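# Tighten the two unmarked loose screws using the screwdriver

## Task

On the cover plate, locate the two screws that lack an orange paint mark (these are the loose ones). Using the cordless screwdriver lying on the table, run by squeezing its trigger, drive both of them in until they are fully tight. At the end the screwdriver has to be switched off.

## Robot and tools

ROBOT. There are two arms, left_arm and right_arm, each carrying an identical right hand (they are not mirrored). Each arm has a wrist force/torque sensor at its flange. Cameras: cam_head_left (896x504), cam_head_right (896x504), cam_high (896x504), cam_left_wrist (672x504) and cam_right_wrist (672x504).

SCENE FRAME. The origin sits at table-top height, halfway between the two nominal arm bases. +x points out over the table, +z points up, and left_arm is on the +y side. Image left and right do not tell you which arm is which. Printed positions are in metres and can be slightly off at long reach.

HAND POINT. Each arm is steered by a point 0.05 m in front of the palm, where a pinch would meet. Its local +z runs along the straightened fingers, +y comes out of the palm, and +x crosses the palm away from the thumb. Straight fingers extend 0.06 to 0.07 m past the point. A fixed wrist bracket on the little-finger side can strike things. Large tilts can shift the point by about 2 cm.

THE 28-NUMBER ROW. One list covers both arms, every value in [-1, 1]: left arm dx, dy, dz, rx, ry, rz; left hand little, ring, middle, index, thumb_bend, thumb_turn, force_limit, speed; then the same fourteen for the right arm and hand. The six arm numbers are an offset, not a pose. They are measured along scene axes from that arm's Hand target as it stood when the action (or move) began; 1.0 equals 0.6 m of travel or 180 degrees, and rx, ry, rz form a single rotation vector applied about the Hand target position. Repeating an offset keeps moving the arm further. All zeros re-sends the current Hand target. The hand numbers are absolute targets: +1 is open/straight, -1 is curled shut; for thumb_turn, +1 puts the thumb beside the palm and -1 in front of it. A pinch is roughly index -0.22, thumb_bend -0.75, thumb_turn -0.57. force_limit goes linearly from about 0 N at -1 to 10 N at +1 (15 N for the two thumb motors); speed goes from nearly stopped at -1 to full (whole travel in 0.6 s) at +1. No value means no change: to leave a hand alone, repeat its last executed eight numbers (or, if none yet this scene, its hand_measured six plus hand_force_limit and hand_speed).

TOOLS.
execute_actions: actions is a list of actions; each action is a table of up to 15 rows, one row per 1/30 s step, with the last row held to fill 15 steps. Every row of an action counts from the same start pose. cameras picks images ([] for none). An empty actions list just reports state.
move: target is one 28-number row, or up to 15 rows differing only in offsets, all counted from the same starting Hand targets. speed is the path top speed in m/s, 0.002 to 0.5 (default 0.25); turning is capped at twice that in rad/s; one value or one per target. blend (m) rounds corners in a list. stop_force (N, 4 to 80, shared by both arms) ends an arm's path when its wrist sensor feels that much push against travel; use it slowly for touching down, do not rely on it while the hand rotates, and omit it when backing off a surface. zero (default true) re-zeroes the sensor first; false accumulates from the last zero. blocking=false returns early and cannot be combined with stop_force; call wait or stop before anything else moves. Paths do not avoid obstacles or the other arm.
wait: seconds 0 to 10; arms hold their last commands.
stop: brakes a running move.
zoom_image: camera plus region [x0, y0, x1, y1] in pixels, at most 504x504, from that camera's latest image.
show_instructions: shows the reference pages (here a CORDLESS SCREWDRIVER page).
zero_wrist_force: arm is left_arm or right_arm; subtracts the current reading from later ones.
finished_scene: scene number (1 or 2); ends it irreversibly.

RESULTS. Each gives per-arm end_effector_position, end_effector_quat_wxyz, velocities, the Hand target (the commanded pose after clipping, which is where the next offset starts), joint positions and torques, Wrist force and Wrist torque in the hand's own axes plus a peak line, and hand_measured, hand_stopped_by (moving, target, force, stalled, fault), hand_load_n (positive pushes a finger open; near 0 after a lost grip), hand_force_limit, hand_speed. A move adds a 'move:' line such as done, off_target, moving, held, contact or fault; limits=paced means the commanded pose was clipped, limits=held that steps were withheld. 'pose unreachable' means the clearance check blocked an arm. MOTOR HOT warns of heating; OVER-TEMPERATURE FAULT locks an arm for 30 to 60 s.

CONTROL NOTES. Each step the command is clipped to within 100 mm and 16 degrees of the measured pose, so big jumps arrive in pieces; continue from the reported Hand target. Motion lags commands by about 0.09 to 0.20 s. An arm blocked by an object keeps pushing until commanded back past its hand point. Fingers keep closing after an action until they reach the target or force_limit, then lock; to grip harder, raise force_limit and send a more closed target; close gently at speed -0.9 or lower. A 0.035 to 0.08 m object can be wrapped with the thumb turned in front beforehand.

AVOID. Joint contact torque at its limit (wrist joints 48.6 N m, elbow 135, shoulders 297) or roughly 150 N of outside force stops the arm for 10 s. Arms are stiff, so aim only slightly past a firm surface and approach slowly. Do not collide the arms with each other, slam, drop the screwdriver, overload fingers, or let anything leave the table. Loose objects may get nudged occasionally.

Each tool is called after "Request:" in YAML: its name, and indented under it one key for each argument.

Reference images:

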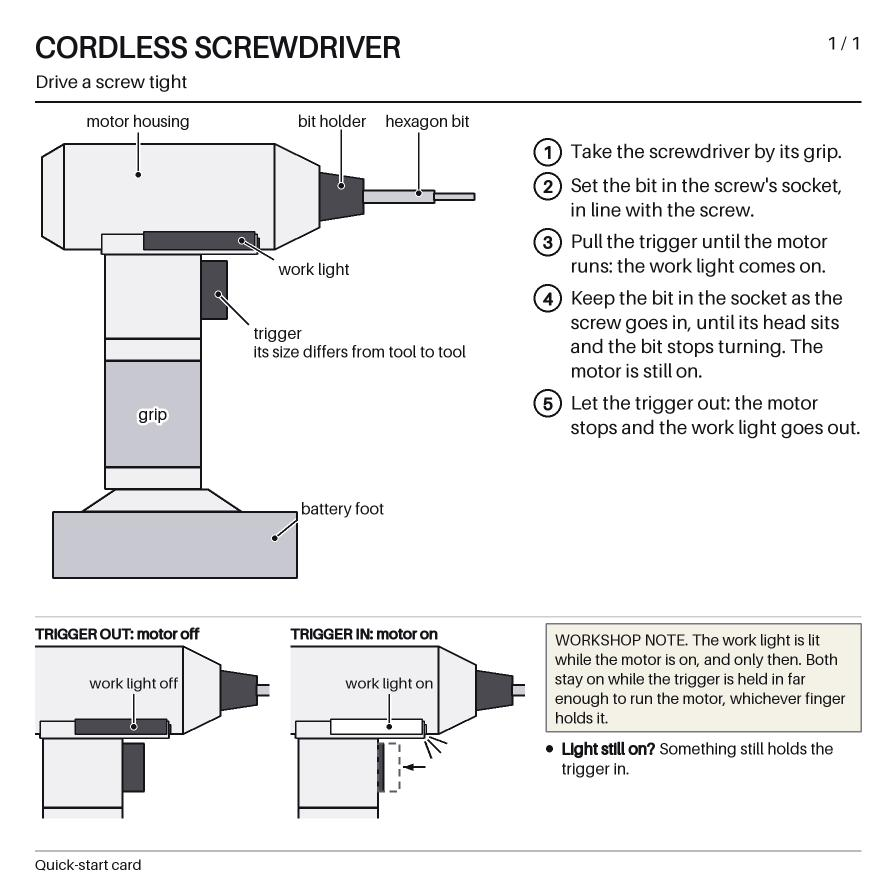

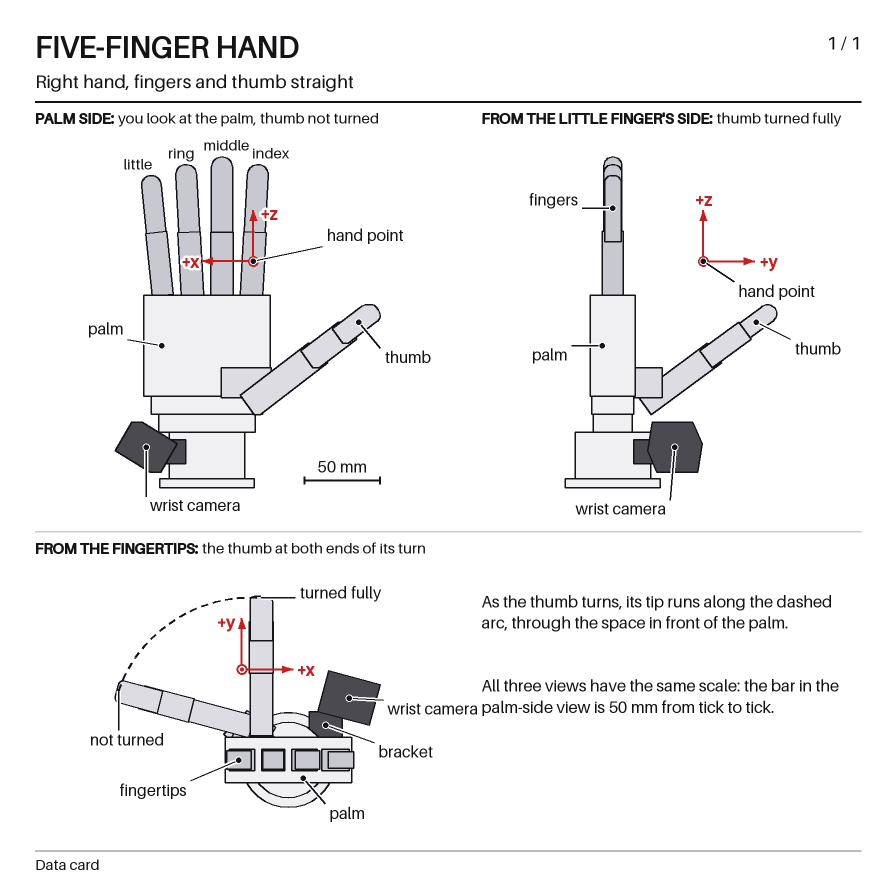

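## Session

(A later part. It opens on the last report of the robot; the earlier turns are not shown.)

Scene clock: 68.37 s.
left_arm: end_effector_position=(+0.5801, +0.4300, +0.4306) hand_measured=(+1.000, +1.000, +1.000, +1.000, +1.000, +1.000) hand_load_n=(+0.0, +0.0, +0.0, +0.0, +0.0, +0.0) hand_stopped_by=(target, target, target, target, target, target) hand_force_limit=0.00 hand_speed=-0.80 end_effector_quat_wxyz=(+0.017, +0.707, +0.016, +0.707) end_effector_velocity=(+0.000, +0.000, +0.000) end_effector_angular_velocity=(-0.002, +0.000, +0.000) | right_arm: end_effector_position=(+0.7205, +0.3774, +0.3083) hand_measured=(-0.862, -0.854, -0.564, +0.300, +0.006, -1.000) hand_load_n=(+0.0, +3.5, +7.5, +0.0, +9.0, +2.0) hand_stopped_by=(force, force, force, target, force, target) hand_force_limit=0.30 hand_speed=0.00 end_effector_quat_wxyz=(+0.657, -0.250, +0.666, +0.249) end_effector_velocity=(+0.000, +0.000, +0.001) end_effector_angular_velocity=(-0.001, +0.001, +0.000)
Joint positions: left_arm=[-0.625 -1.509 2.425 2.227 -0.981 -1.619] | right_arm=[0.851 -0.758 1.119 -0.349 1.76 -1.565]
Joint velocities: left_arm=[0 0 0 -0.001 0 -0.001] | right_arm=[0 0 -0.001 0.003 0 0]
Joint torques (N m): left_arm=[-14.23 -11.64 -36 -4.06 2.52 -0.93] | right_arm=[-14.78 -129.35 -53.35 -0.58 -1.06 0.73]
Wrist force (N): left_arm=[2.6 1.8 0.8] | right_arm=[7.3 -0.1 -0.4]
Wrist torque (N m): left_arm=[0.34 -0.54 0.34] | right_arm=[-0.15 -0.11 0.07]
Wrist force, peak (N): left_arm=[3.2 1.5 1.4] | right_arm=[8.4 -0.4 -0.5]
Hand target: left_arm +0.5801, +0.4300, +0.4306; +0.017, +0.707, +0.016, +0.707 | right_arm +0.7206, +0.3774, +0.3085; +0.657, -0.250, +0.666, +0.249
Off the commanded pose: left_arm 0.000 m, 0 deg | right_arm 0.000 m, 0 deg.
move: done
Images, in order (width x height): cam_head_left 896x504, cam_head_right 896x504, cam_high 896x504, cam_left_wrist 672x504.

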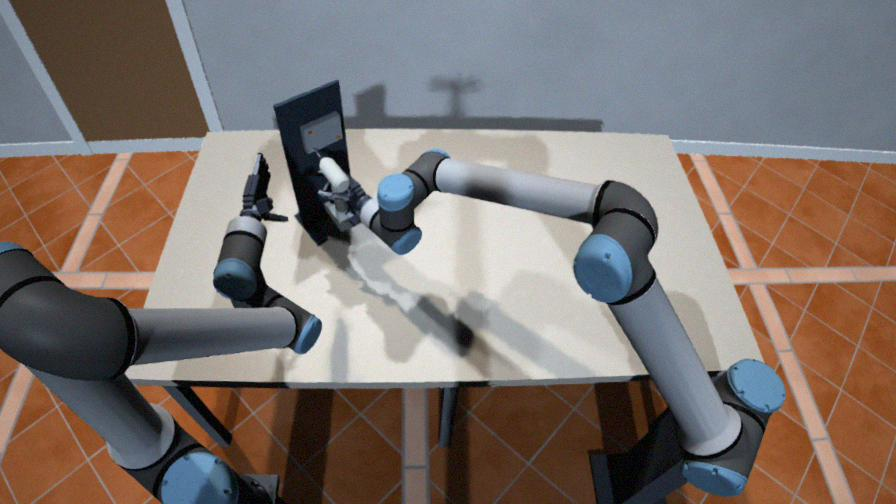

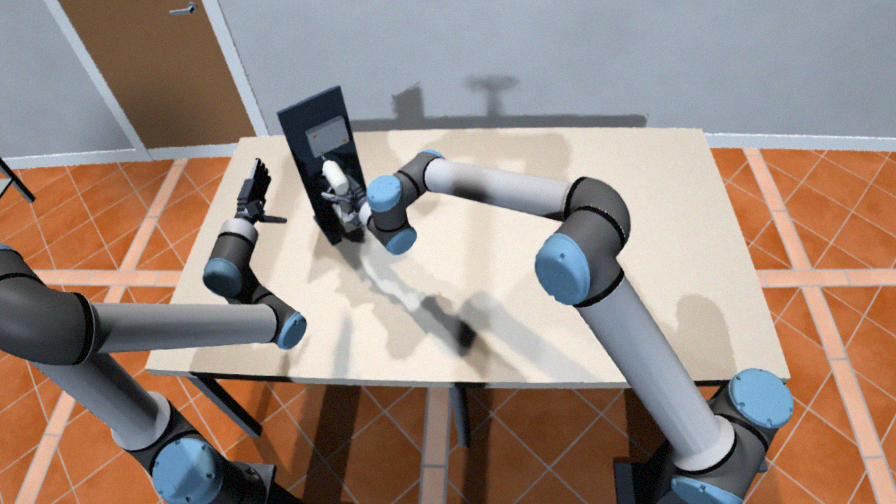

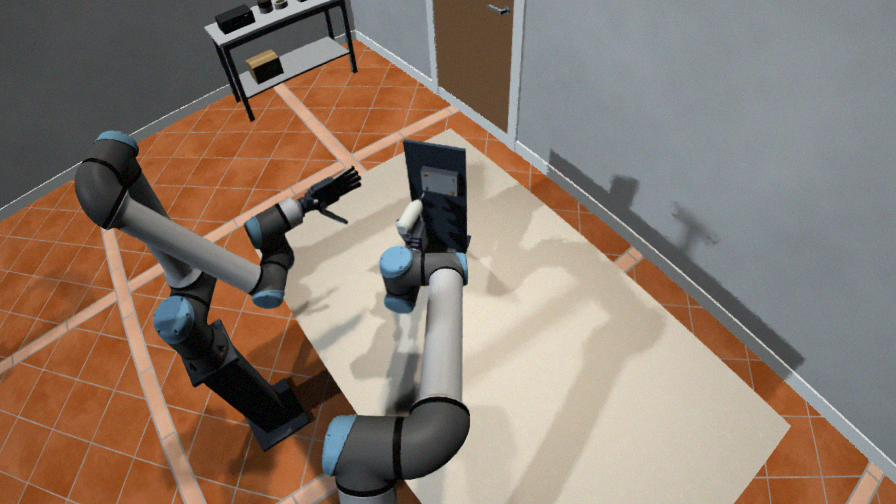

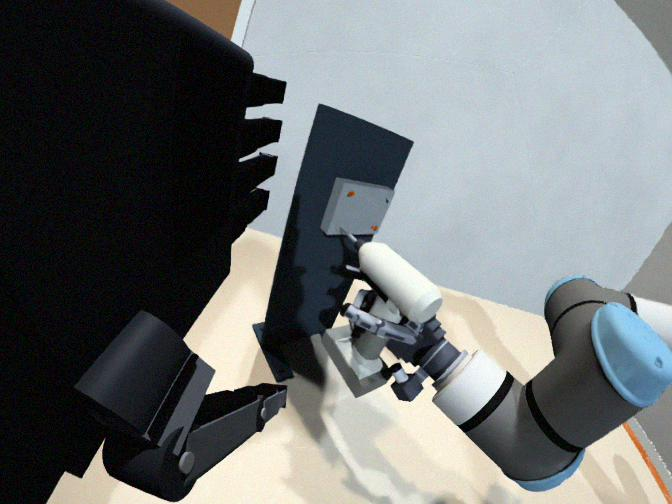

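Request:
move:
  target:
    - [0,0,0,0,0,0,1,1,1,1,1,1,0,-0.8, 0,0,-0.0018,0,0,0,-0.98,-0.98,-0.98,0.3,-0.98,-1,0.3,0]
    - [0,0,0,0,0,0,1,1,1,1,1,1,0,-0.8, 0.0208,0.0139,-0.0018,0,0,0,-0.98,-0.98,-0.98,0.3,-0.98,-1,0.3,0]
  speed: 0.01
  stop_force: 4
  cameras: ["cam_head_left","cam_head_right","cam_high","cam_left_wrist"]

Request:
zoom_image:
  camera: "cam_head_left"
  region: [300, 130, 340, 170]

Request:
zoom_image:
  camera: "cam_head_right"
  region: [305, 135, 345, 175]

Request:
zoom_image:
  camera: "cam_left_wrist"
  region: [320, 210, 370, 250]

Scene clock: 70.87 s.
left_arm: end_effector_position=(+0.5801, +0.4300, +0.4306) hand_measured=(+1.000, +1.000, +1.000, +1.000, +1.000, +1.000) hand_load_n=(+0.0, +0.0, +0.0, +0.0, +0.0, +0.0) hand_stopped_by=(target, target, target, target, target, target) hand_force_limit=0.00 hand_speed=-0.80 end_effector_quat_wxyz=(+0.017, +0.707, +0.016, +0.707) end_effector_velocity=(+0.000, +0.000, +0.000) end_effector_angular_velocity=(+0.000, +0.000, -0.001) | right_arm: end_effector_position=(+0.7221, +0.3783, +0.3075) hand_measured=(-0.862, -0.854, -0.564, +0.300, +0.006, -1.000) hand_load_n=(+0.0, +3.5, +7.5, +0.0, +9.0, +1.5) hand_stopped_by=(force, force, force, target, force, target) hand_force_limit=0.30 hand_speed=0.00 end_effector_quat_wxyz=(+0.657, -0.250, +0.666, +0.249) end_effector_velocity=(+0.000, +0.000, -0.002) end_effector_angular_velocity=(-0.001, +0.000, +0.000)
Joint positions: left_arm=[-0.625 -1.509 2.425 2.227 -0.981 -1.619] | right_arm=[0.85 -0.755 1.114 -0.348 1.76 -1.565]
Joint velocities: left_arm=[0 0 0 0 0 0] | right_arm=[0 0.001 0 -0.001 0 0]
Joint torques (N m): left_arm=[-12.15 -11.19 -34.9 -4.03 2.15 -2] | right_arm=[14.73 -129.24 -41.81 -6.06 2.1 0.15]
Wrist force (N): left_arm=[3.0 1.7 0.8] | right_arm=[7.3 0.0 -0.3]
Wrist torque (N m): left_arm=[0.34 -0.60 0.36] | right_arm=[-0.15 -0.11 0.07]
Wrist force, peak (N): left_arm=[3.1 1.9 1.2] | right_arm=[9.9 1.3 -8.5]
Hand target: left_arm +0.5801, +0.4300, +0.4306; +0.017, +0.707, +0.016, +0.707 | right_arm +0.7221, +0.3783, +0.3075; +0.657, -0.250, +0.666, +0.249
Off the commanded pose: left_arm 0.000 m, 0 deg | right_arm 0.013 m, 0 deg.
move: contact (right_arm); path passed 1 of 2 targets
Images, in order (width x height): cam_head_left 896x504, cam_head_right 896x504, cam_high 896x504, cam_left_wrist 672x504.

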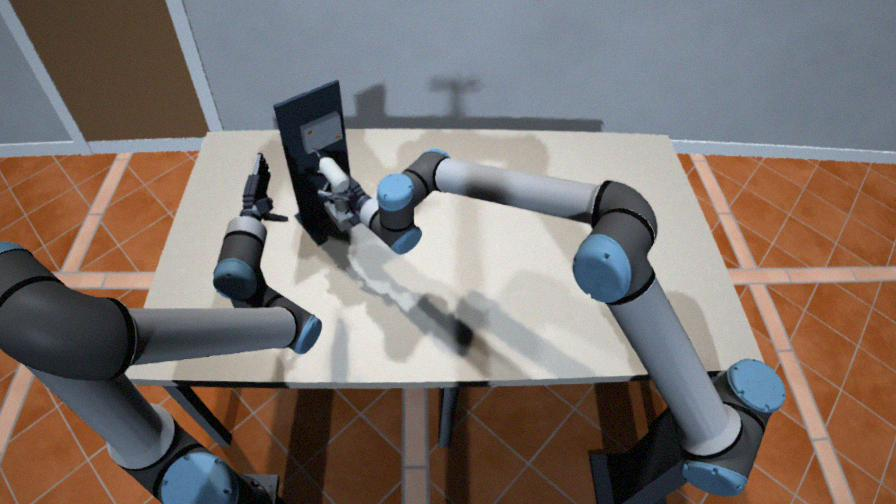

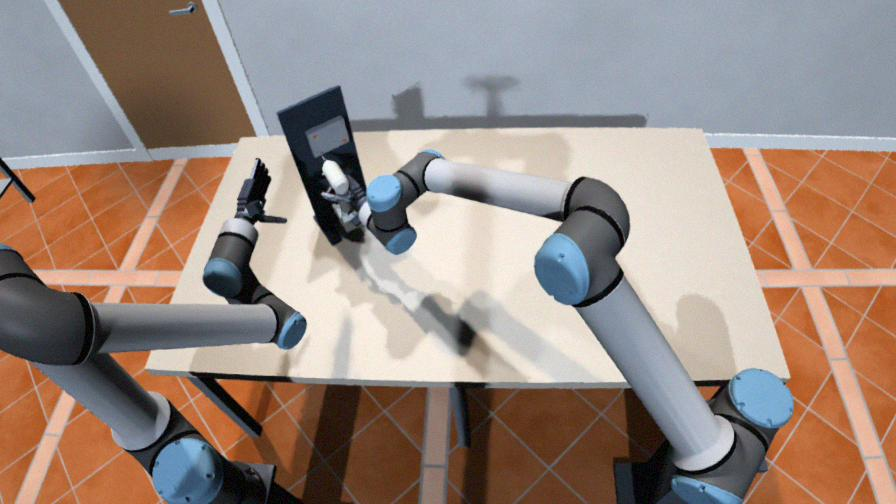

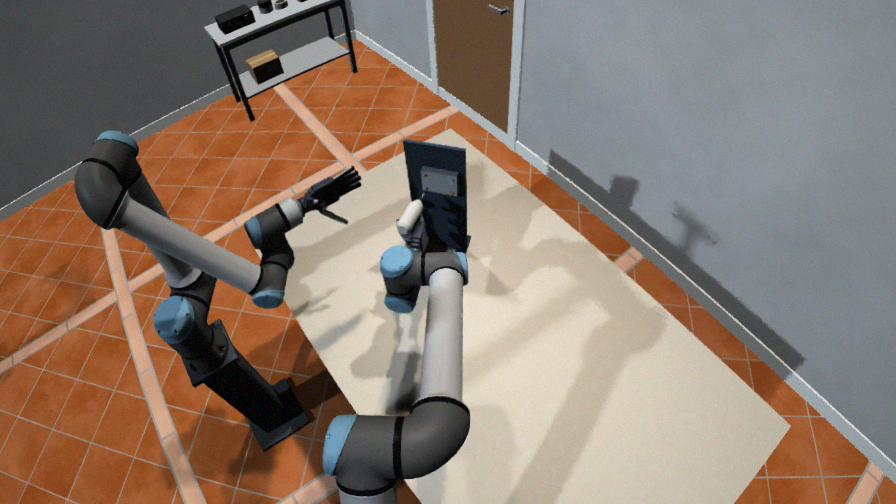

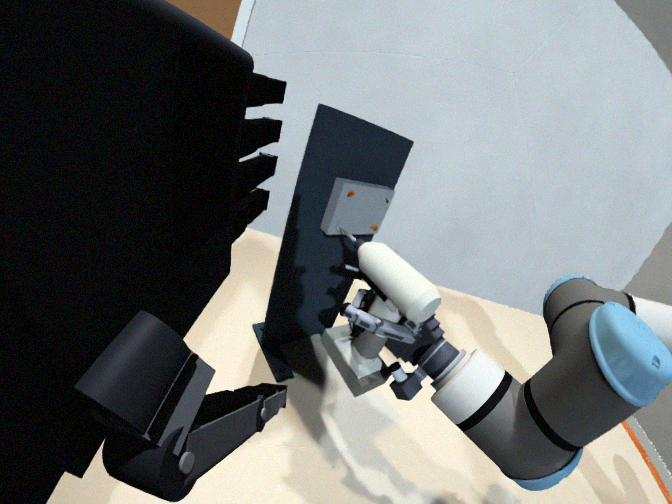

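Scaled by 12.600.

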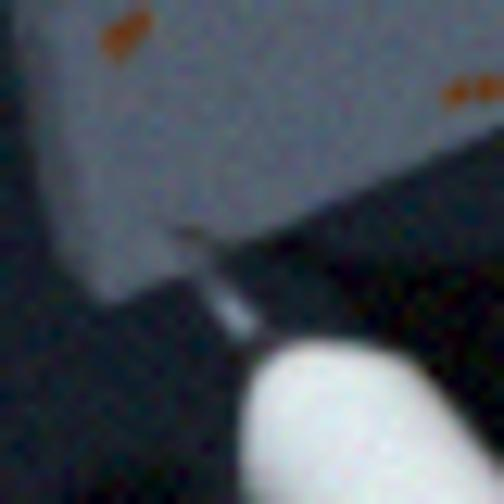

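Scaled by 12.600.

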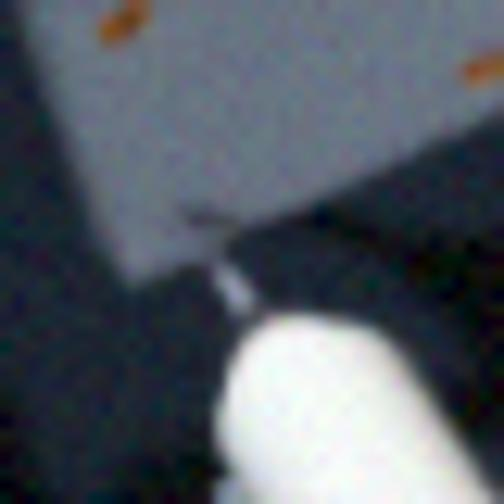

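Scaled by 10.080 from the camera's 672x504 image, which has a finer 960x720 frame.

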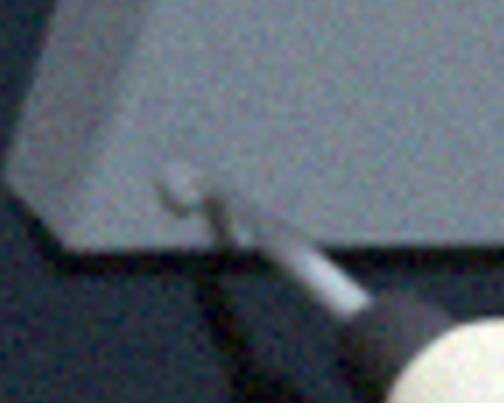

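Request:
move:
  target: [0,0,0,0,0,0,1,1,1,1,1,1,0,-0.8, 0.0139,0.00925,0,0,0,0,-0.98,-0.98,-0.98,0.3,-0.98,-1,0.3,0]
  speed: 0.004
  stop_force: 5
  cameras: []

Scene clock: 72.10 s.
left_arm: end_effector_position=(+0.5801, +0.4300, +0.4306) hand_measured=(+1.000, +1.000, +1.000, +1.000, +1.000, +1.000) hand_load_n=(+0.0, +0.0, +0.0, +0.0, +0.0, +0.0) hand_stopped_by=(target, target, target, target, target, target) hand_force_limit=0.00 hand_speed=-0.80 end_effector_quat_wxyz=(+0.017, +0.707, +0.016, +0.707) end_effector_velocity=(+0.000, +0.000, +0.000) end_effector_angular_velocity=(-0.001, +0.001, +0.000) | right_arm: end_effector_position=(+0.7222, +0.3785, +0.3075) hand_measured=(-0.862, -0.854, -0.564, +0.300, +0.006, -1.000) hand_load_n=(+0.0, +3.5, +7.5, +0.0, +9.5, +1.5) hand_stopped_by=(force, force, force, target, force, target) hand_force_limit=0.30 hand_speed=0.00 end_effector_quat_wxyz=(+0.657, -0.250, +0.666, +0.249) end_effector_velocity=(+0.000, +0.000, +0.000) end_effector_angular_velocity=(-0.001, +0.001, +0.000)
Joint positions: left_arm=[-0.625 -1.509 2.425 2.227 -0.981 -1.619] | right_arm=[0.85 -0.755 1.114 -0.348 1.76 -1.565]
Joint velocities: left_arm=[0.001 0 0 0.001 -0.001 -0.001] | right_arm=[0 0 0 0.001 0 0]
Joint torques (N m): left_arm=[-13.28 -11.85 -34.39 -3.8 2.24 -2.2] | right_arm=[5.66 -128.97 -42.06 -6.68 1.95 0.21]
Wrist force (N): left_arm=[2.9 1.7 1.0] | right_arm=[7.8 -0.1 -2.1]
Wrist torque (N m): left_arm=[0.32 -0.60 0.36] | right_arm=[-0.12 -0.16 0.08]
Wrist force, peak (N): left_arm=[3.1 2.1 1.2] | right_arm=[9.1 0.5 -7.6]
Hand target: left_arm +0.5801, +0.4300, +0.4306; +0.017, +0.707, +0.016, +0.707 | right_arm +0.7222, +0.3784, +0.3076; +0.657, -0.250, +0.666, +0.249
Off the commanded pose: left_arm 0.000 m, 0 deg | right_arm 0.010 m, 0 deg.
move: contact (right_arm)
No camera images: "cameras" was empty.

Request:
execute_actions:
  actions:
    - [[0,0,0,0,0,0,1,1,1,1,1,1,0,-0.8, 0,0,0,0,0,0,-0.98,-0.98,-0.98,-0.9,-0.98,-1,0.3,-0.4]]
    - [[0,0,0,0,0,0,1,1,1,1,1,1,0,-0.8, 0,0,0,0,0,0,-0.98,-0.98,-0.98,-0.9,-0.98,-1,0.3,-0.4]]
    - [[0,0,0,0,0,0,1,1,1,1,1,1,0,-0.8, 0,0,0,0,0,0,-0.98,-0.98,-0.98,-0.9,-0.98,-1,0.3,-0.4]]
  cameras: ["cam_left_wrist","cam_head_left"]

Request:
zoom_image:
  camera: "cam_left_wrist"
  region: [320, 210, 370, 250]

Scene clock: 73.97 s.
left_arm: end_effector_position=(+0.5801, +0.4300, +0.4306) hand_measured=(+1.000, +1.000, +1.000, +1.000, +1.000, +1.000) hand_load_n=(+0.0, +0.0, +0.0, +0.0, +0.0, +0.0) hand_stopped_by=(target, target, target, target, target, target) hand_force_limit=0.00 hand_speed=-0.80 end_effector_quat_wxyz=(+0.017, +0.707, +0.016, +0.707) end_effector_velocity=(+0.000, +0.000, +0.000) end_effector_angular_velocity=(+0.000, +0.000, +0.000) | right_arm: end_effector_position=(+0.7222, +0.3784, +0.3076) hand_measured=(-0.862, -0.854, -0.564, -0.854, +0.006, -1.000) hand_load_n=(+0.0, +2.5, +6.5, +12.0, +10.0, +1.0) hand_stopped_by=(force, force, force, force, force, target) hand_force_limit=0.30 hand_speed=-0.40 end_effector_quat_wxyz=(+0.657, -0.250, +0.666, +0.249) end_effector_velocity=(+0.000, +0.000, -0.001) end_effector_angular_velocity=(+0.000, +0.000, +0.000)
Joint positions: left_arm=[-0.625 -1.509 2.425 2.227 -0.981 -1.619] | right_arm=[0.85 -0.755 1.114 -0.348 1.76 -1.565]
Joint velocities: left_arm=[0 0 0 0 0 0] | right_arm=[0 0.001 0 0 0 0]
Joint torques (N m): left_arm=[-12.58 -14.32 -34.33 -3.79 2.21 -2.27] | right_arm=[5.7 -128.56 -45.14 -4.82 2.11 0.11]
Wrist force (N): left_arm=[2.9 1.8 1.2] | right_arm=[7.4 -0.3 -0.3]
Wrist torque (N m): left_arm=[0.33 -0.61 0.37] | right_arm=[-0.19 -0.13 0.07]
Wrist force, peak (N): left_arm=[3.2 1.9 1.3] | right_arm=[7.9 0.1 -2.5]
Hand target: left_arm +0.5801, +0.4300, +0.4306; +0.017, +0.707, +0.016, +0.707 | right_arm +0.7222, +0.3784, +0.3076; +0.657, -0.250, +0.666, +0.249
Off the commanded pose: left_arm 0.000 m, 0 deg | right_arm 0.000 m, 0 deg.
Images, in order (width x height): cam_head_left 896x504, cam_left_wrist 672x504.

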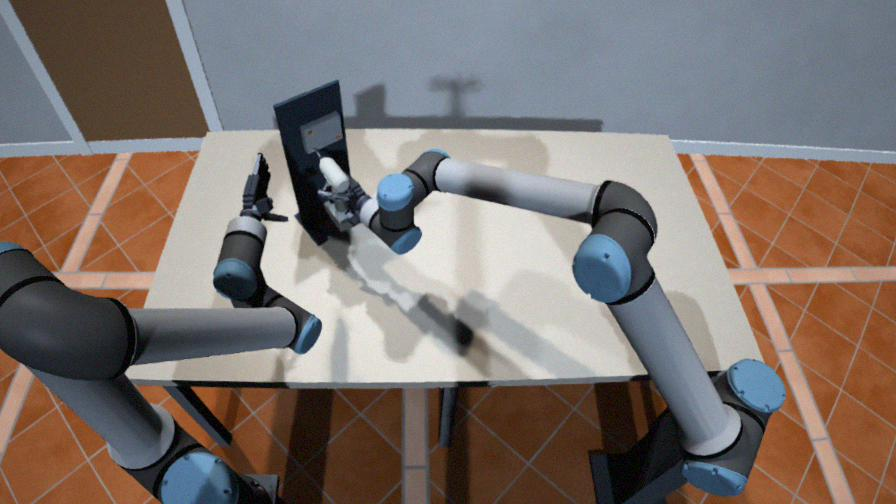

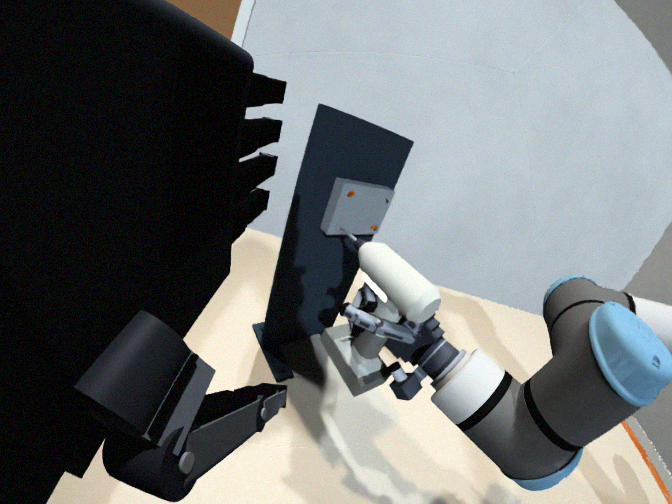

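Scaled by 10.080 from the camera's 672x504 image, which has a finer 960x720 frame.

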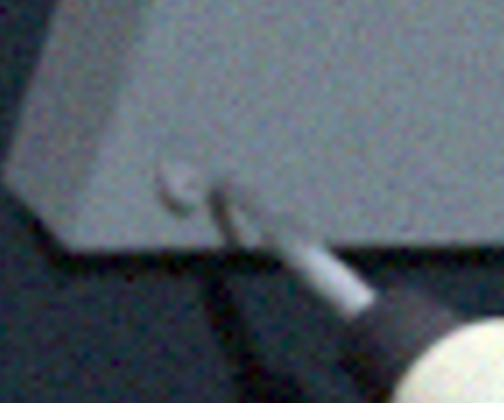

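Request:
zoom_image:
  camera: "cam_left_wrist"
  region: [330, 220, 450, 340]

Scaled by 4.200 from the camera's 672x504 image, which has a finer 960x720 frame.

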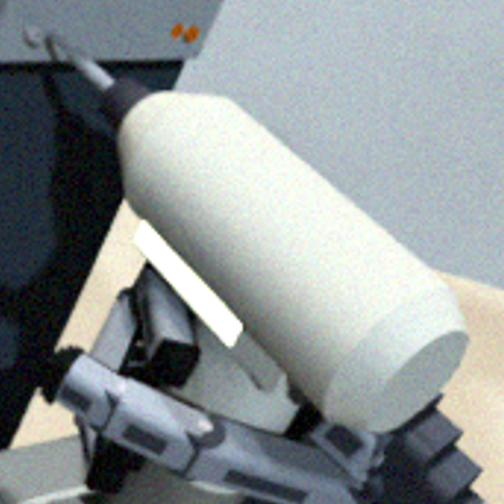

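Request:
move:
  target: [0,0,0,0,0,0,1,1,1,1,1,1,0,-0.8, 0.0139,0.00925,0,0,0,0,-0.98,-0.98,-0.98,-0.9,-0.98,-1,0.3,-0.4]
  speed: 0.005
  stop_force: 5
  cameras: ["cam_left_wrist"]

Request:
zoom_image:
  camera: "cam_left_wrist"
  region: [320, 210, 370, 250]

Scene clock: 76.70 s.
left_arm: end_effector_position=(+0.5801, +0.4300, +0.4306) hand_measured=(+1.000, +1.000, +1.000, +1.000, +1.000, +1.000) hand_load_n=(+0.0, +0.0, +0.0, +0.0, +0.0, +0.0) hand_stopped_by=(target, target, target, target, target, target) hand_force_limit=0.00 hand_speed=-0.80 end_effector_quat_wxyz=(+0.017, +0.707, +0.016, +0.707) end_effector_velocity=(+0.000, +0.000, +0.000) end_effector_angular_velocity=(-0.001, -0.001, -0.001) | right_arm: end_effector_position=(+0.7283, +0.3825, +0.3076) hand_measured=(-0.862, -0.854, -0.564, -0.854, +0.006, -1.000) hand_load_n=(+0.5, +2.5, +5.5, +11.5, +10.5, +1.0) hand_stopped_by=(force, force, force, force, force, target) hand_force_limit=0.30 hand_speed=-0.40 end_effector_quat_wxyz=(+0.657, -0.250, +0.666, +0.249) end_effector_velocity=(+0.000, +0.000, +0.002) end_effector_angular_velocity=(+0.001, -0.001, +0.000)
Joint positions: left_arm=[-0.625 -1.509 2.425 2.227 -0.981 -1.619] | right_arm=[0.848 -0.743 1.093 -0.338 1.757 -1.565]
Joint velocities: left_arm=[0 -0.001 0 0 -0.001 0] | right_arm=[0 -0.002 0 0 0 0]
Joint torques (N m): left_arm=[-13.78 -13.63 -31.64 -3.81 2.65 -1.26] | right_arm=[6.11 -130.4 -41.47 -6.12 1.75 -1.31]
Wrist force (N): left_arm=[2.8 2.0 1.1] | right_arm=[7.1 -0.1 -0.3]
Wrist torque (N m): left_arm=[0.37 -0.59 0.36] | right_arm=[-0.17 -0.09 0.06]
Wrist force, peak (N): left_arm=[3.0 2.4 0.9] | right_arm=[9.8 0.5 -8.4]
Hand target: left_arm +0.5801, +0.4300, +0.4306; +0.017, +0.707, +0.016, +0.707 | right_arm +0.7282, +0.3825, +0.3076; +0.657, -0.250, +0.666, +0.249
Off the commanded pose: left_arm 0.000 m, 0 deg | right_arm 0.003 m, 0 deg.
move: contact (right_arm)
Images, in order (width x height): cam_left_wrist 672x504.

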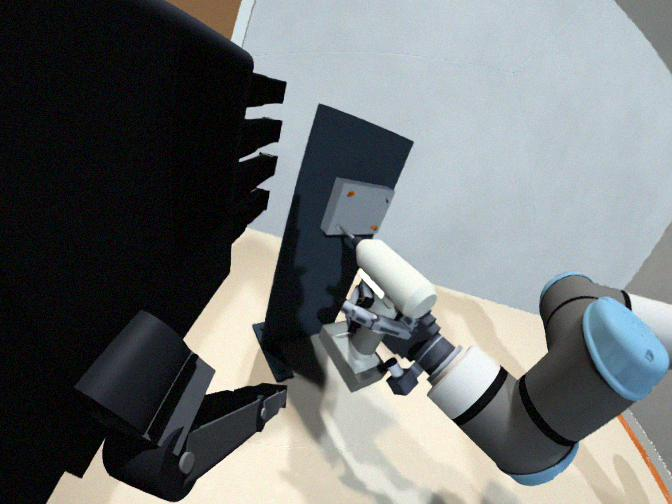

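Scaled by 10.080 from the camera's 672x504 image, which has a finer 960x720 frame.

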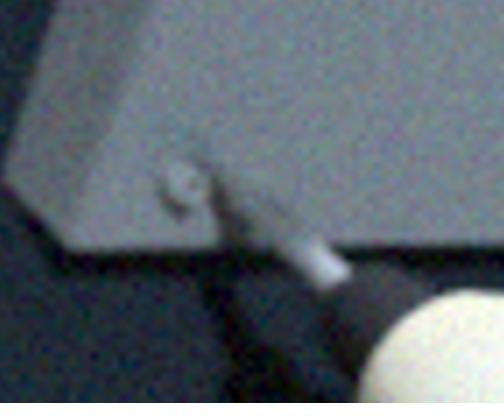

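Request:
move:
  target:
    - [0,0,0,0,0,0,1,1,1,1,1,1,0,-0.8, -0.0139,-0.00925,0,0,0,0,-0.98,-0.98,-0.98,-0.9,-0.98,-1,0.3,-0.4]
    - [0,0,0,0,0,0,1,1,1,1,1,1,0,-0.8, -0.0148,-0.0079,-0.005,0,0,0,-0.98,-0.98,-0.98,-0.9,-0.98,-1,0.3,-0.4]
  speed: 0.03
  cameras: ["cam_head_left","cam_head_right","cam_high","cam_left_wrist"]

Request:
zoom_image:
  camera: "cam_left_wrist"
  region: [320, 210, 370, 250]

Request:
zoom_image:
  camera: "cam_head_right"
  region: [305, 135, 345, 175]

Request:
zoom_image:
  camera: "cam_high"
  region: [405, 170, 445, 210]

Scene clock: 77.87 s.
left_arm: end_effector_position=(+0.5801, +0.4300, +0.4306) hand_measured=(+1.000, +1.000, +1.000, +1.000, +1.000, +1.000) hand_load_n=(+0.0, +0.0, +0.0, +0.0, +0.0, +0.0) hand_stopped_by=(target, target, target, target, target, target) hand_force_limit=0.00 hand_speed=-0.80 end_effector_quat_wxyz=(+0.017, +0.707, +0.016, +0.707) end_effector_velocity=(+0.000, +0.000, +0.000) end_effector_angular_velocity=(+0.001, +0.001, +0.001) | right_arm: end_effector_position=(+0.7193, +0.3778, +0.3044) hand_measured=(-0.862, -0.854, -0.564, -0.854, +0.006, -1.000) hand_load_n=(+0.0, +2.5, +5.5, +11.5, +10.5, +1.0) hand_stopped_by=(force, force, force, force, force, target) hand_force_limit=0.30 hand_speed=-0.40 end_effector_quat_wxyz=(+0.657, -0.250, +0.666, +0.249) end_effector_velocity=(+0.000, +0.000, +0.002) end_effector_angular_velocity=(+0.000, +0.000, +0.001)
Joint positions: left_arm=[-0.625 -1.509 2.425 2.227 -0.981 -1.619] | right_arm=[0.852 -0.756 1.122 -0.355 1.762 -1.565]
Joint velocities: left_arm=[0 0 0 0.001 0.001 0.001] | right_arm=[0 -0.002 0 0.002 -0.001 0]
Joint torques (N m): left_arm=[-11.25 -13.66 -30.76 -3.56 2.07 -1.88] | right_arm=[2.92 -129.28 -52.66 -2.05 0.75 0.92]
Wrist force (N): left_arm=[2.3 1.7 1.0] | right_arm=[7.4 -0.2 -0.4]
Wrist torque (N m): left_arm=[0.32 -0.50 0.31] | right_arm=[-0.17 -0.12 0.07]
Wrist force, peak (N): left_arm=[3.1 2.0 0.9] | right_arm=[8.1 0.0 -0.2]
Hand target: left_arm +0.5801, +0.4300, +0.4306; +0.017, +0.707, +0.016, +0.707 | right_arm +0.7194, +0.3777, +0.3046; +0.657, -0.250, +0.666, +0.249
Off the commanded pose: left_arm 0.000 m, 0 deg | right_arm 0.000 m, 0 deg.
move: done
Images, in order (width x height): cam_head_left 896x504, cam_head_right 896x504, cam_high 896x504, cam_left_wrist 672x504.

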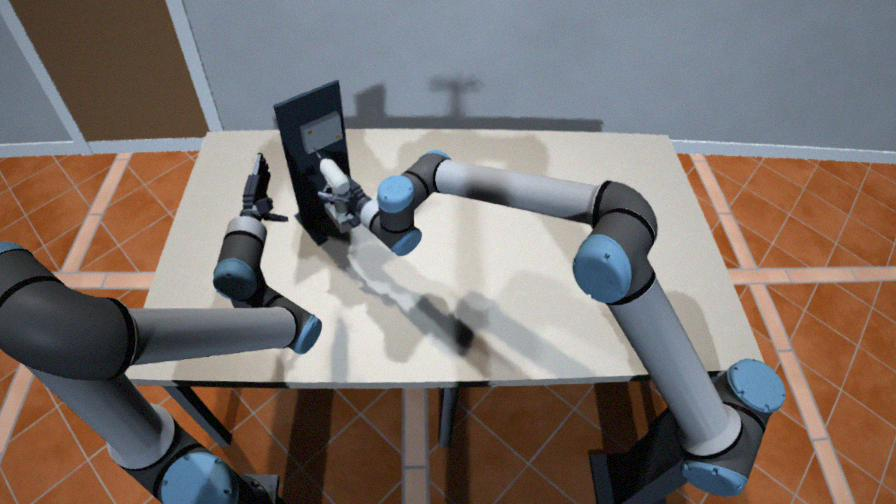

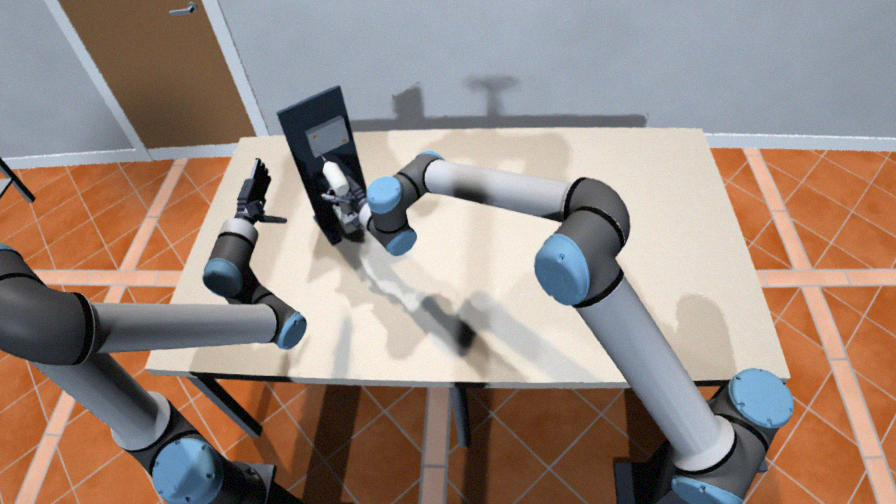

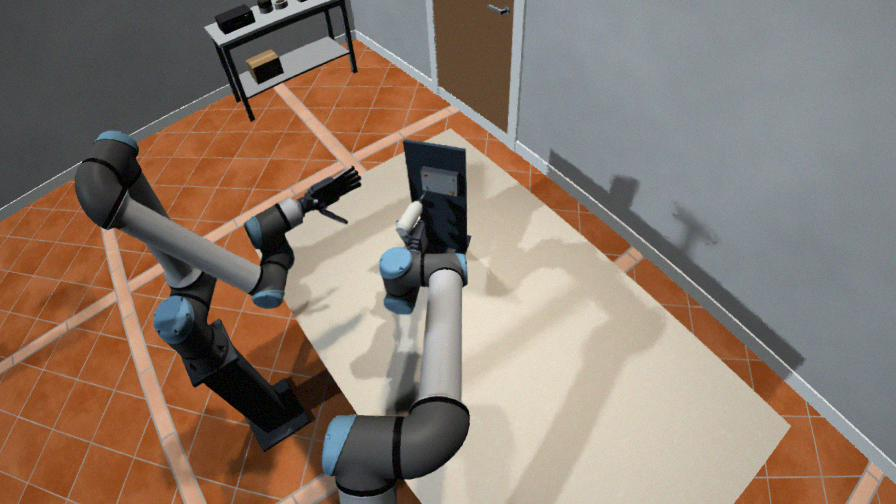

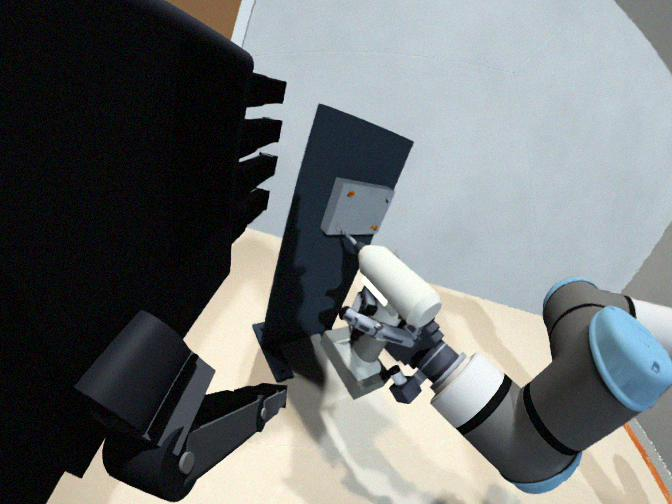

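Scaled by 10.080 from the camera's 672x504 image, which has a finer 960x720 frame.

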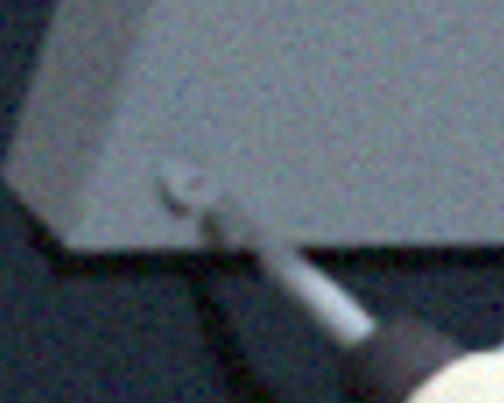

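Scaled by 12.600.

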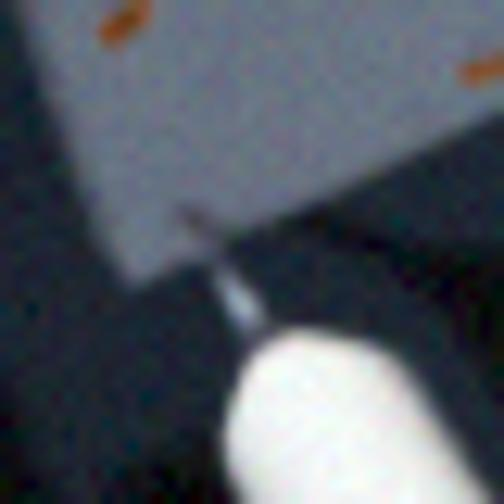

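Scaled by 12.600.

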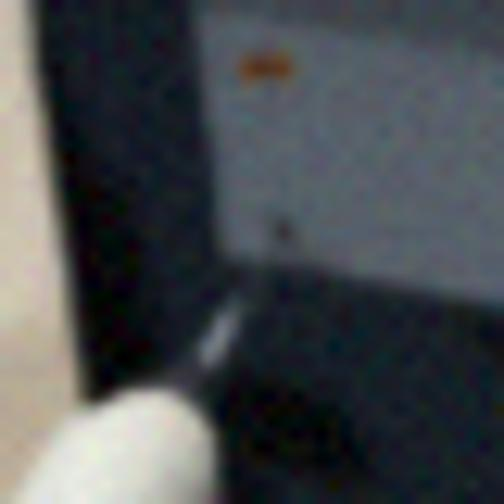

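Request:
move:
  target: [0,0,0,0,0,0,1,1,1,1,1,1,0,-0.8,0.0208,0.0139,0,0,0,0,-0.98,-0.98,-0.98,-0.9,-0.98,-1,0.3,-0.4]
  speed: 0.008
  stop_force: 5
  cameras: ["cam_left_wrist","cam_head_left","cam_head_right","cam_high"]

Request:
zoom_image:
  camera: "cam_left_wrist"
  region: [320, 210, 370, 250]

Scene clock: 79.80 s.
left_arm: end_effector_position=(+0.5801, +0.4300, +0.4306) hand_measured=(+1.000, +1.000, +1.000, +1.000, +1.000, +1.000) hand_load_n=(+0.0, +0.0, +0.0, +0.0, +0.0, +0.0) hand_stopped_by=(target, target, target, target, target, target) hand_force_limit=0.00 hand_speed=-0.80 end_effector_quat_wxyz=(+0.017, +0.707, +0.016, +0.707) end_effector_velocity=(+0.000, -0.001, +0.000) end_effector_angular_velocity=(+0.001, +0.000, -0.002) | right_arm: end_effector_position=(+0.7224, +0.3797, +0.3046) hand_measured=(-0.862, -0.854, -0.564, -0.854, +0.006, -1.000) hand_load_n=(+0.5, +3.0, +4.5, +10.5, +10.5, +1.0) hand_stopped_by=(force, force, force, force, force, target) hand_force_limit=0.30 hand_speed=-0.40 end_effector_quat_wxyz=(+0.657, -0.250, +0.666, +0.249) end_effector_velocity=(+0.000, +0.000, +0.001) end_effector_angular_velocity=(+0.001, +0.000, +0.000)
Joint positions: left_arm=[-0.625 -1.509 2.425 2.227 -0.981 -1.619] | right_arm=[0.851 -0.751 1.112 -0.35 1.76 -1.565]
Joint velocities: left_arm=[-0.001 0 0 0 -0.001 0.002] | right_arm=[0 -0.001 0 0 0 0]
Joint torques (N m): left_arm=[-13.84 -13.41 -32.37 -3.8 2.29 -2.29] | right_arm=[11.4 -129.09 -41.2 -6.37 2.13 0.5]
Wrist force (N): left_arm=[2.5 1.7 0.8] | right_arm=[7.2 0.0 -0.4]
Wrist torque (N m): left_arm=[0.33 -0.52 0.32] | right_arm=[-0.14 -0.10 0.06]
Wrist force, peak (N): left_arm=[3.0 2.1 1.1] | right_arm=[9.6 1.7 -11.2]
Hand target: left_arm +0.5801, +0.4300, +0.4306; +0.017, +0.707, +0.016, +0.707 | right_arm +0.7223, +0.3797, +0.3046; +0.657, -0.250, +0.666, +0.250
Off the commanded pose: left_arm 0.000 m, 0 deg | right_arm 0.011 m, 0 deg.
move: contact (right_arm)
Images, in order (width x height): cam_head_left 896x504, cam_head_right 896x504, cam_high 896x504, cam_left_wrist 672x504.

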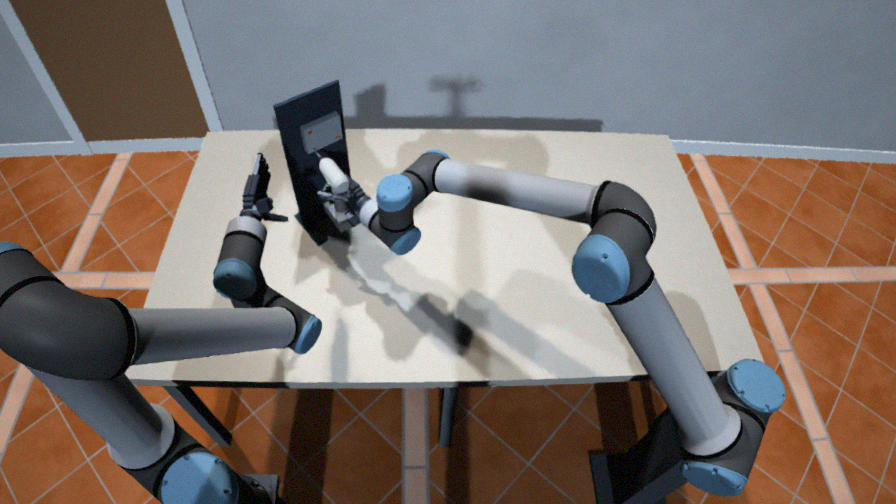

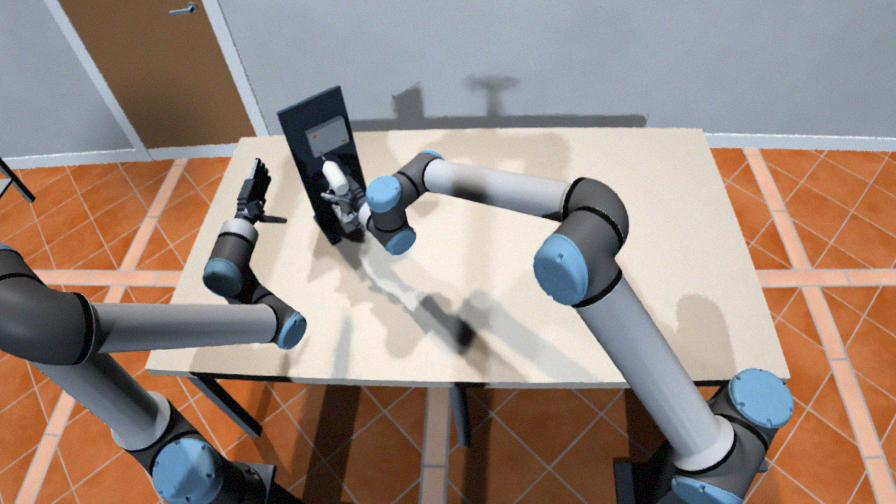

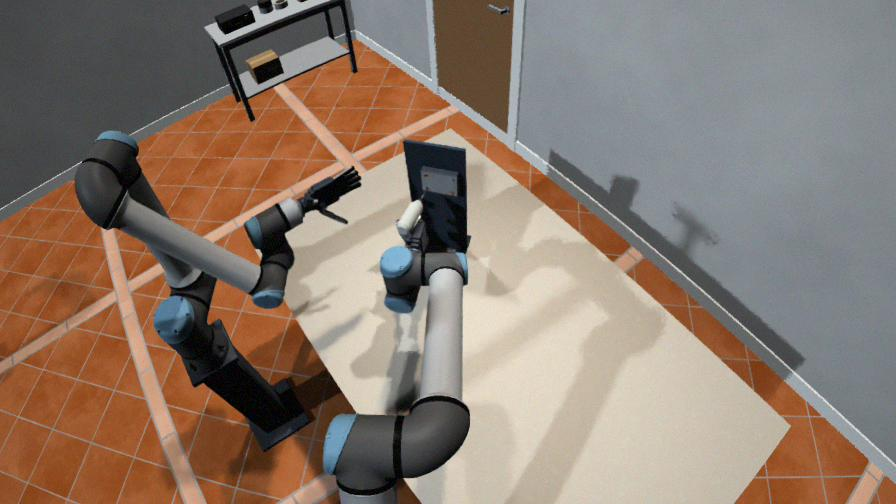

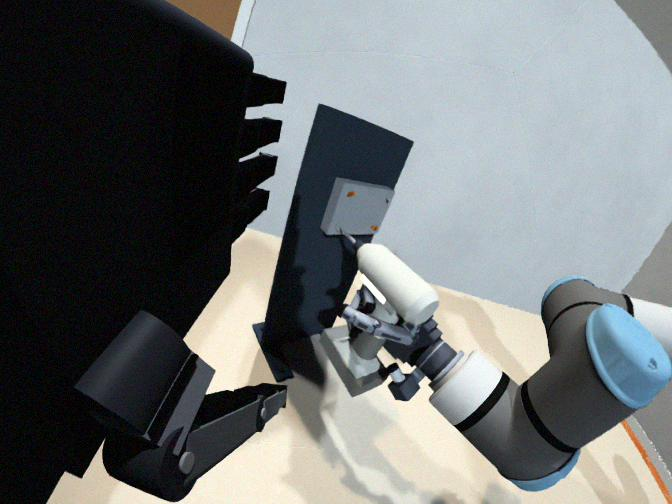

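Scaled by 10.080 from the camera's 672x504 image, which has a finer 960x720 frame.

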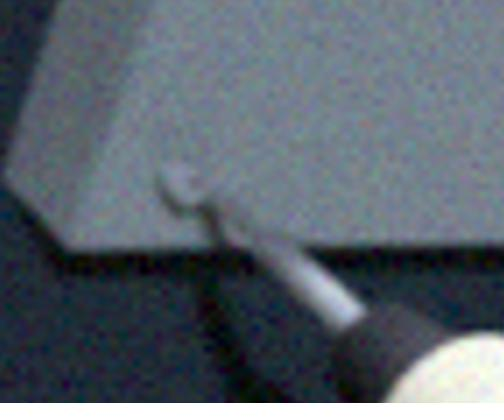

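Request:
move:
  target: [0,0,0,0,0,0,1,1,1,1,1,1,0,-0.8,0.0208,0.0139,0,0,0,0,-0.98,-0.98,-0.98,-0.9,-0.98,-1,0.3,-0.4]
  speed: 0.005
  stop_force: 5
  cameras: ["cam_left_wrist"]

Request:
zoom_image:
  camera: "cam_left_wrist"
  region: [320, 210, 370, 250]

Scene clock: 80.83 s.
left_arm: end_effector_position=(+0.5801, +0.4300, +0.4306) hand_measured=(+1.000, +1.000, +1.000, +1.000, +1.000, +1.000) hand_load_n=(+0.0, +0.0, -0.5, +0.0, +0.0, +0.0) hand_stopped_by=(target, target, target, target, target, target) hand_force_limit=0.00 hand_speed=-0.80 end_effector_quat_wxyz=(+0.017, +0.707, +0.016, +0.707) end_effector_velocity=(+0.000, -0.001, +0.000) end_effector_angular_velocity=(-0.001, -0.001, -0.002) | right_arm: end_effector_position=(+0.7224, +0.3798, +0.3046) hand_measured=(-0.862, -0.854, -0.564, -0.854, +0.006, -1.000) hand_load_n=(+0.5, +2.5, +4.5, +10.5, +10.5, +1.0) hand_stopped_by=(force, force, force, force, force, target) hand_force_limit=0.30 hand_speed=-0.40 end_effector_quat_wxyz=(+0.657, -0.250, +0.666, +0.250) end_effector_velocity=(+0.000, +0.000, +0.000) end_effector_angular_velocity=(+0.000, +0.000, +0.000)
Joint positions: left_arm=[-0.625 -1.509 2.425 2.227 -0.981 -1.619] | right_arm=[0.851 -0.75 1.112 -0.35 1.76 -1.565]
Joint velocities: left_arm=[-0.001 0 0 -0.001 -0.001 0] | right_arm=[0 0 0 -0.001 0 0]
Joint torques (N m): left_arm=[-11.55 -14.95 -31.1 -3.36 2.39 -2.16] | right_arm=[3.92 -128.71 -41.84 -6.88 1.96 0.43]
Wrist force (N): left_arm=[2.6 1.9 0.9] | right_arm=[7.8 0.2 -2.6]
Wrist torque (N m): left_arm=[0.35 -0.54 0.34] | right_arm=[-0.09 -0.15 0.08]
Wrist force, peak (N): left_arm=[2.9 1.8 1.6] | right_arm=[9.7 2.3 -10.5]
Hand target: left_arm +0.5801, +0.4300, +0.4306; +0.017, +0.707, +0.016, +0.707 | right_arm +0.7224, +0.3798, +0.3046; +0.657, -0.250, +0.666, +0.250
Off the commanded pose: left_arm 0.000 m, 0 deg | right_arm 0.015 m, 0 deg.
move: contact (right_arm)
Images, in order (width x height): cam_left_wrist 672x504.

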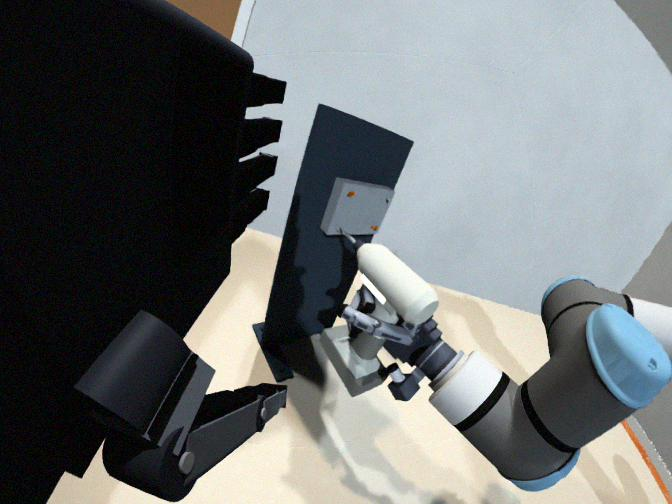

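Scaled by 10.080 from the camera's 672x504 image, which has a finer 960x720 frame.

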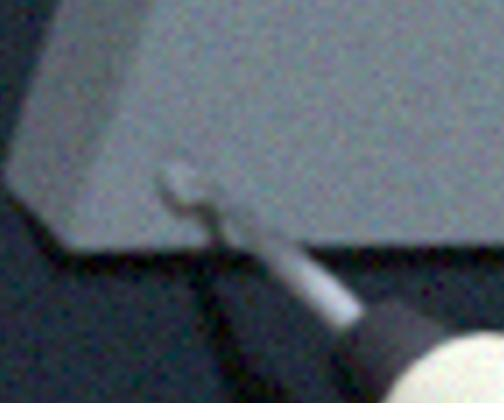

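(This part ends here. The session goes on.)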